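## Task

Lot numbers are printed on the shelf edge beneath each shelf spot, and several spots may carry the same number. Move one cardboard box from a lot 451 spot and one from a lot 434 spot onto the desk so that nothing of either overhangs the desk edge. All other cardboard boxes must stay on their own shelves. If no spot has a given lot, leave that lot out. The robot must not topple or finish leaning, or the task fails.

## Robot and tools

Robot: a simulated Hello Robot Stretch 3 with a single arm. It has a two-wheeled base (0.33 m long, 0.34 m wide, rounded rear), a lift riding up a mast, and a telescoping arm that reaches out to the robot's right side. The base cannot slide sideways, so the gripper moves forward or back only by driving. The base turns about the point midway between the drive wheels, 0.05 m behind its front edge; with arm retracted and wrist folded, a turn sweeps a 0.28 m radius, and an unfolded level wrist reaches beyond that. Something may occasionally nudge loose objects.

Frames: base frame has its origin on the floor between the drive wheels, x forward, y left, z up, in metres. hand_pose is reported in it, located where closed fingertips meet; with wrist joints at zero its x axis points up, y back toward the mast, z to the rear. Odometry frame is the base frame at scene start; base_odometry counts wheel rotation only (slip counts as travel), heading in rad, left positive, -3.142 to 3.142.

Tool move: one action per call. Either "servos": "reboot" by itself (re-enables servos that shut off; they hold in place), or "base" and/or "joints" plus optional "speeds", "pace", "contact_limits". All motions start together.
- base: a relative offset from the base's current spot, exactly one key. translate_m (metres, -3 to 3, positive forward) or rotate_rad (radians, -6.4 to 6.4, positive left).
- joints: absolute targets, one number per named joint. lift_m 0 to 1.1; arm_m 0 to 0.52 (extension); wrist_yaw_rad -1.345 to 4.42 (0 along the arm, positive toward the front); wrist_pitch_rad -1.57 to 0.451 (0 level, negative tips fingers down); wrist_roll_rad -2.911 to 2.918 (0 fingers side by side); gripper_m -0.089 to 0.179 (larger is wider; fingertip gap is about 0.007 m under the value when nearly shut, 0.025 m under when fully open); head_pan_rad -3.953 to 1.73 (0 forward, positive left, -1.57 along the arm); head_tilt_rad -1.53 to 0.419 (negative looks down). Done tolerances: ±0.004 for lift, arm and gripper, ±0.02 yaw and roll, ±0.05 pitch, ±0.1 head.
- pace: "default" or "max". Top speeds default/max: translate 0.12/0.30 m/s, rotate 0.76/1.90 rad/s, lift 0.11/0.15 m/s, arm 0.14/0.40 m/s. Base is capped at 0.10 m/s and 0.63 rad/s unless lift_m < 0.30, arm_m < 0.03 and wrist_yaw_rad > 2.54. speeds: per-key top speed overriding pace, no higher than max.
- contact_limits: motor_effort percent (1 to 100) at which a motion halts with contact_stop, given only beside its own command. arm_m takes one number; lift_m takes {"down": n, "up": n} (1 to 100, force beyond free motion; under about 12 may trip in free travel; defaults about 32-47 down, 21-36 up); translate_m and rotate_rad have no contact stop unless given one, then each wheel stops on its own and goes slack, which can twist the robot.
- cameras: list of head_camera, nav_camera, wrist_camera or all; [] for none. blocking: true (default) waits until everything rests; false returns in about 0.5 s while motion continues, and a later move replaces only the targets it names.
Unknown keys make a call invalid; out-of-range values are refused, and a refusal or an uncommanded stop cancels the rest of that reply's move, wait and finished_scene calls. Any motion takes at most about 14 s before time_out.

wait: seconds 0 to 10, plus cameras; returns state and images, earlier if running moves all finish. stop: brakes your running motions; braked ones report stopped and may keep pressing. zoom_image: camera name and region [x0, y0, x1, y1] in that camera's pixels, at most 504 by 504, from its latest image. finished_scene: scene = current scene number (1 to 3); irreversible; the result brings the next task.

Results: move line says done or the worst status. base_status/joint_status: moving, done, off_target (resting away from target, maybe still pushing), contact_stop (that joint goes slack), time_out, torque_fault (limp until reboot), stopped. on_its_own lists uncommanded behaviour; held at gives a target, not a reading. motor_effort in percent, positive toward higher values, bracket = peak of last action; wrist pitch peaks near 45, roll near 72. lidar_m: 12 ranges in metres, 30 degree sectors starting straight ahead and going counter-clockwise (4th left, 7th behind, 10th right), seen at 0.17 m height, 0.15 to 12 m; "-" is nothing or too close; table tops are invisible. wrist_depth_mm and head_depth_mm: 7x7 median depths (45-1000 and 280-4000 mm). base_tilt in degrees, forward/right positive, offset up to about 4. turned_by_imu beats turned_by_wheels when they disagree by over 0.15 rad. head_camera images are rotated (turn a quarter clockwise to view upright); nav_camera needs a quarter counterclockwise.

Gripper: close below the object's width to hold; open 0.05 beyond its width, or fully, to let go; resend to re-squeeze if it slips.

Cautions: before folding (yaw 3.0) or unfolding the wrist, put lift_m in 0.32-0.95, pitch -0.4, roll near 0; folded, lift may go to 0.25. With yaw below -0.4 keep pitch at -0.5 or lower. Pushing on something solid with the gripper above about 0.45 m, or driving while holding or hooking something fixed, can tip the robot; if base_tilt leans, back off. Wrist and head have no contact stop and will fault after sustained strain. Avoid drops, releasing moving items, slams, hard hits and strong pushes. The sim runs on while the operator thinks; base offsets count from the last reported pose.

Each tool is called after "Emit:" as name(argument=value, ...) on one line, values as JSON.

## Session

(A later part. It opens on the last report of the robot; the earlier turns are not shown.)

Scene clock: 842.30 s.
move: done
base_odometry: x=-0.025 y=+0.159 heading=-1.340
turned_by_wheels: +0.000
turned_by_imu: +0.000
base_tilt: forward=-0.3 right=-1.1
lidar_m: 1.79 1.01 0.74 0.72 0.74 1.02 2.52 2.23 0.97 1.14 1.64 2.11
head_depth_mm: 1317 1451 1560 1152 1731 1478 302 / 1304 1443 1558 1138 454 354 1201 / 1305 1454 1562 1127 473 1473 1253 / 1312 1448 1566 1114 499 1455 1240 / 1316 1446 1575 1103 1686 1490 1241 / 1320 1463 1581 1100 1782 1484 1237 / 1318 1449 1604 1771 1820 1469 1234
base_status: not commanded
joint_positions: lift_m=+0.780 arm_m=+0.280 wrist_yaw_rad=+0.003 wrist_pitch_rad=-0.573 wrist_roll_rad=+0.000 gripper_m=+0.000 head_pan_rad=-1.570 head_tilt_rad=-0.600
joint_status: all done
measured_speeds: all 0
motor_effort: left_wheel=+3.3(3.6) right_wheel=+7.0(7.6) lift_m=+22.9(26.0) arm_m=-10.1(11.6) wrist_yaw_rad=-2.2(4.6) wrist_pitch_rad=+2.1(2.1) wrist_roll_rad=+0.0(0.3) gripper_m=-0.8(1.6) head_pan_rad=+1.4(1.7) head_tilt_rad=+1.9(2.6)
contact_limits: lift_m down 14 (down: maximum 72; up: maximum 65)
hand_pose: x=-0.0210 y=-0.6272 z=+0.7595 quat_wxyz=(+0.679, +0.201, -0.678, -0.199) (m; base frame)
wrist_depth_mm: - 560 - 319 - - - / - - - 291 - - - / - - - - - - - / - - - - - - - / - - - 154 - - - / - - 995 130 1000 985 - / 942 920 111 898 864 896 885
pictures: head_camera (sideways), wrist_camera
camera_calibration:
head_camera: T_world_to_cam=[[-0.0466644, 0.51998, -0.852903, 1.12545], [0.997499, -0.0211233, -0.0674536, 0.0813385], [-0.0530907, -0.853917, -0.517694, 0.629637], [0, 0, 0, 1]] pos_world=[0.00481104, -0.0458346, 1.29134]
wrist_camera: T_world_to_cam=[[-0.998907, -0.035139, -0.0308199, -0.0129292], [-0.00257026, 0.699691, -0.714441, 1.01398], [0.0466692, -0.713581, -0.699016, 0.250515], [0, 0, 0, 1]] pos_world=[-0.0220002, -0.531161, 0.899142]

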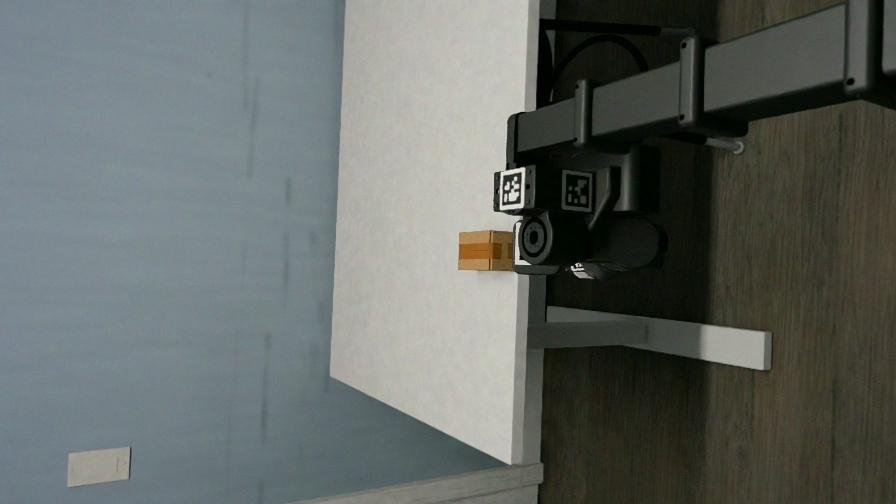

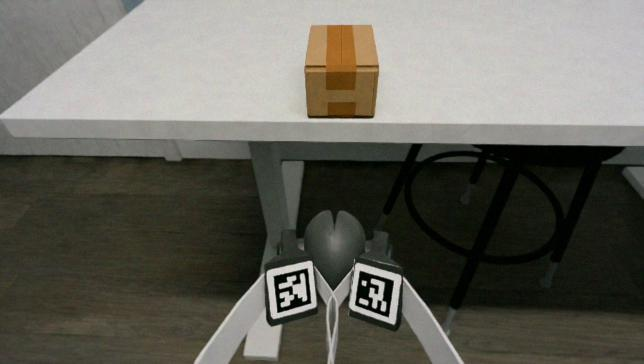

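Emit:
move(joints={"arm_m": 0.395}, contact_limits={"arm_m": 35}, cameras=[])

Emit:
move(joints={"arm_m": 0.485}, contact_limits={"arm_m": 35}, speeds={"arm_m": 0.04}, cameras=["wrist_camera"])

Emit:
move(joints={"arm_m": 0.25}, cameras=["wrist_camera", "head_camera"])

Scene clock: 856.03 s.
move: done
base_odometry: x=-0.025 y=+0.159 heading=-1.340
turned_by_wheels: +0.000
turned_by_imu: +0.000
base_tilt: forward=-0.3 right=-1.1
lidar_m: 1.79 1.01 0.74 0.72 0.75 1.02 2.51 2.23 0.97 1.14 1.64 2.11
head_depth_mm: 1315 1453 1555 1146 1743 1487 294 / 1321 1445 1555 1138 451 364 328 / 1319 1450 1568 589 1421 1512 1254 / 1311 1457 1552 1112 1699 1496 1253 / 1319 1456 1556 1102 1678 1482 1244 / 1316 1440 1586 1087 1789 1485 1227 / 1316 1441 1612 1795 1830 1471 1235
base_status: not commanded
joint_positions: lift_m=+0.780 arm_m=+0.395 wrist_yaw_rad=+0.003 wrist_pitch_rad=-0.573 wrist_roll_rad=+0.000 gripper_m=+0.000 head_pan_rad=-1.570 head_tilt_rad=-0.600
joint_status: all done
measured_speeds: all 0
motor_effort: left_wheel=+3.4(3.6) right_wheel=+6.3(7.8) lift_m=+29.4(29.7) arm_m=+13.5(14.7) wrist_yaw_rad=-3.3(4.6) wrist_pitch_rad=+2.0(2.1) wrist_roll_rad=+0.1(0.3) gripper_m=-1.1(1.4) head_pan_rad=+1.8(2.1) head_tilt_rad=+1.3(2.4)
contact_limits: arm_m 35 (drawing in: default 31, maximum 55; extending or still: default 40, maximum 69); lift_m down 14 (down: maximum 72; up: maximum 65)
hand_pose: x=-0.0210 y=-0.7422 z=+0.7595 quat_wxyz=(+0.679, +0.201, -0.678, -0.199) (m; base frame)
wrist_depth_mm: - - - - - - - / - - - 253 - - - / - - - 216 222 276 274 / 263 261 256 205 246 250 248 / - 249 242 154 231 230 228 / - - 999 131 966 - 974 / 941 939 111 893 871 896 908
pictures: none
No camera images: "cameras" was empty.

Scene clock: 858.87 s.
move: done
base_odometry: x=-0.025 y=+0.159 heading=-1.340
turned_by_wheels: +0.000
turned_by_imu: +0.000
base_tilt: forward=-0.3 right=-1.2
lidar_m: 1.78 1.01 0.74 0.72 0.74 1.02 2.51 2.23 0.97 1.13 1.64 2.11
head_depth_mm: 1314 1460 1554 1148 1737 1477 300 / 1314 1448 1562 1145 425 364 322 / 1310 1441 1565 647 1627 1509 1249 / 1320 1446 1563 674 1807 1502 1252 / 1315 1440 1555 1105 1670 1481 1243 / 1311 1456 1580 1095 1792 1483 1235 / 1319 1447 1602 1771 1833 1476 1235
base_status: not commanded
joint_positions: lift_m=+0.780 arm_m=+0.485 wrist_yaw_rad=+0.003 wrist_pitch_rad=-0.573 wrist_roll_rad=+0.000 gripper_m=+0.000 head_pan_rad=-1.570 head_tilt_rad=-0.600
joint_status: all done
measured_speeds: all 0
motor_effort: left_wheel=+3.3(3.7) right_wheel=+6.4(7.6) lift_m=+26.2(31.5) arm_m=+14.0(15.2) wrist_yaw_rad=-3.5(4.4) wrist_pitch_rad=+2.1(2.1) wrist_roll_rad=+0.0(0.3) gripper_m=-1.1(1.6) head_pan_rad=+0.7(2.1) head_tilt_rad=+1.7(2.5)
contact_limits: arm_m 35 (drawing in: default 31, maximum 55; extending or still: default 40, maximum 69); lift_m down 14 (down: maximum 72; up: maximum 65)
hand_pose: x=-0.0210 y=-0.8322 z=+0.7595 quat_wxyz=(+0.679, +0.201, -0.678, -0.199) (m; base frame)
wrist_depth_mm: - - - - - - - / - - - - - - - / - - - 215 222 275 273 / 262 258 256 182 244 250 247 / 226 224 223 154 212 218 216 / 199 198 192 130 189 193 191 / 178 177 121 171 116 173 171
pictures: wrist_camera
camera_calibration:
wrist_camera: T_world_to_cam=[[-0.998907, -0.0351282, -0.0308292, -0.0201173], [-0.00256966, 0.6999, -0.714237, 1.15736], [0.0466672, -0.713377, -0.699225, 0.104552], [0, 0, 0, 1]] pos_world=[-0.0220005, -0.736157, 0.899114]

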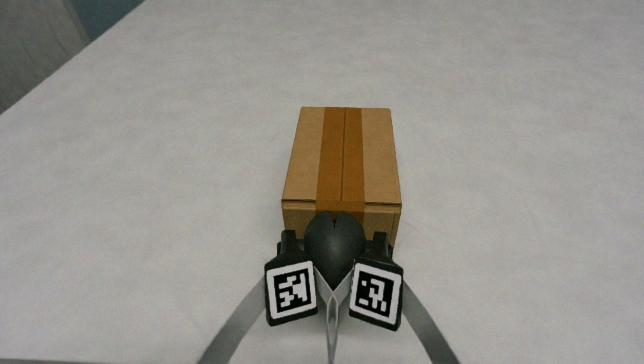

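Scene clock: 861.83 s.
move: done
base_odometry: x=-0.025 y=+0.159 heading=-1.340
turned_by_wheels: +0.000
turned_by_imu: +0.000
base_tilt: forward=-0.4 right=-1.2
lidar_m: 1.78 1.01 0.74 0.72 0.74 1.02 2.52 2.23 0.97 1.14 1.64 2.11
head_depth_mm: 1313 1456 1532 1151 1738 1493 295 / 1314 1442 1565 1137 455 369 339 / 1326 1452 1553 1128 451 1385 1252 / 1313 1451 1552 1068 523 1419 1250 / 1316 1455 1563 1105 1678 1488 1238 / 1323 1445 1588 1095 1771 1471 1236 / 1315 1458 1612 1779 1831 1472 1232
base_status: not commanded
joint_positions: lift_m=+0.780 arm_m=+0.250 wrist_yaw_rad=+0.003 wrist_pitch_rad=-0.573 wrist_roll_rad=+0.000 gripper_m=+0.000 head_pan_rad=-1.570 head_tilt_rad=-0.600
joint_status: all done
measured_speeds: all 0
motor_effort: left_wheel=+3.3(3.7) right_wheel=+6.1(7.6) lift_m=+24.3(26.4) arm_m=-12.8(14.4) wrist_yaw_rad=-2.5(4.9) wrist_pitch_rad=+2.0(2.1) wrist_roll_rad=-0.1(0.3) gripper_m=-0.8(1.6) head_pan_rad=+1.5(2.3) head_tilt_rad=+1.6(2.9)
contact_limits: lift_m down 14 (down: maximum 72; up: maximum 65)
hand_pose: x=-0.0210 y=-0.5972 z=+0.7595 quat_wxyz=(+0.679, +0.201, -0.678, -0.199) (m; base frame)
wrist_depth_mm: - - - 356 - - - / - - - - - - - / - - - - - - - / - - - - - - - / - - - 154 - - - / - - 994 130 972 994 - / 926 942 122 898 888 889 895
pictures: head_camera (sideways), wrist_camera
camera_calibration:
head_camera: T_world_to_cam=[[-0.0466643, 0.51998, -0.852903, 1.12545], [0.997499, -0.0211234, -0.0674536, 0.0813385], [-0.0530908, -0.853917, -0.517694, 0.629637], [0, 0, 0, 1]] pos_world=[0.00481104, -0.0458346, 1.29134]
wrist_camera: T_world_to_cam=[[-0.998907, -0.0351284, -0.0308293, -0.0118623], [-0.00256974, 0.6999, -0.714237, 0.99288], [0.0466674, -0.713377, -0.699225, 0.272194], [0, 0, 0, 1]] pos_world=[-0.0220004, -0.501156, 0.899111]

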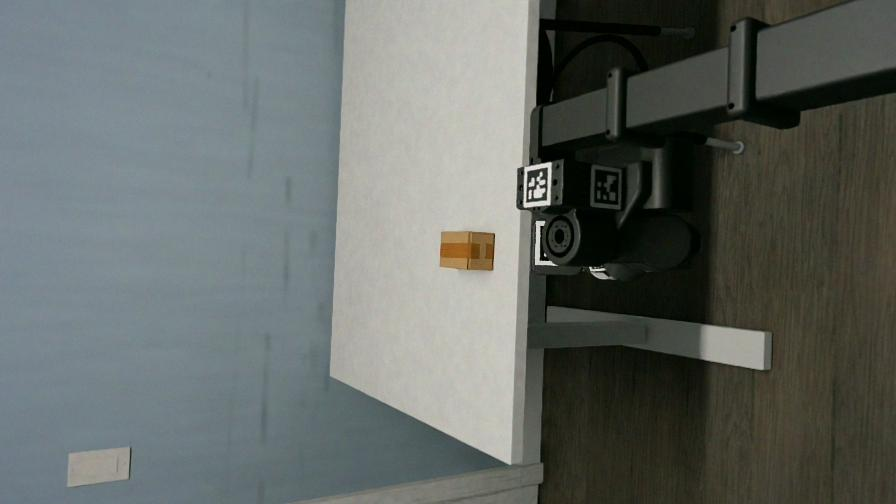

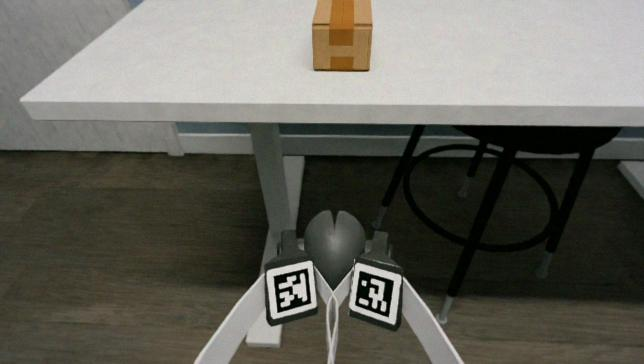

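Emit:
finished_scene(scene=2)

The scene is finished: the task was done.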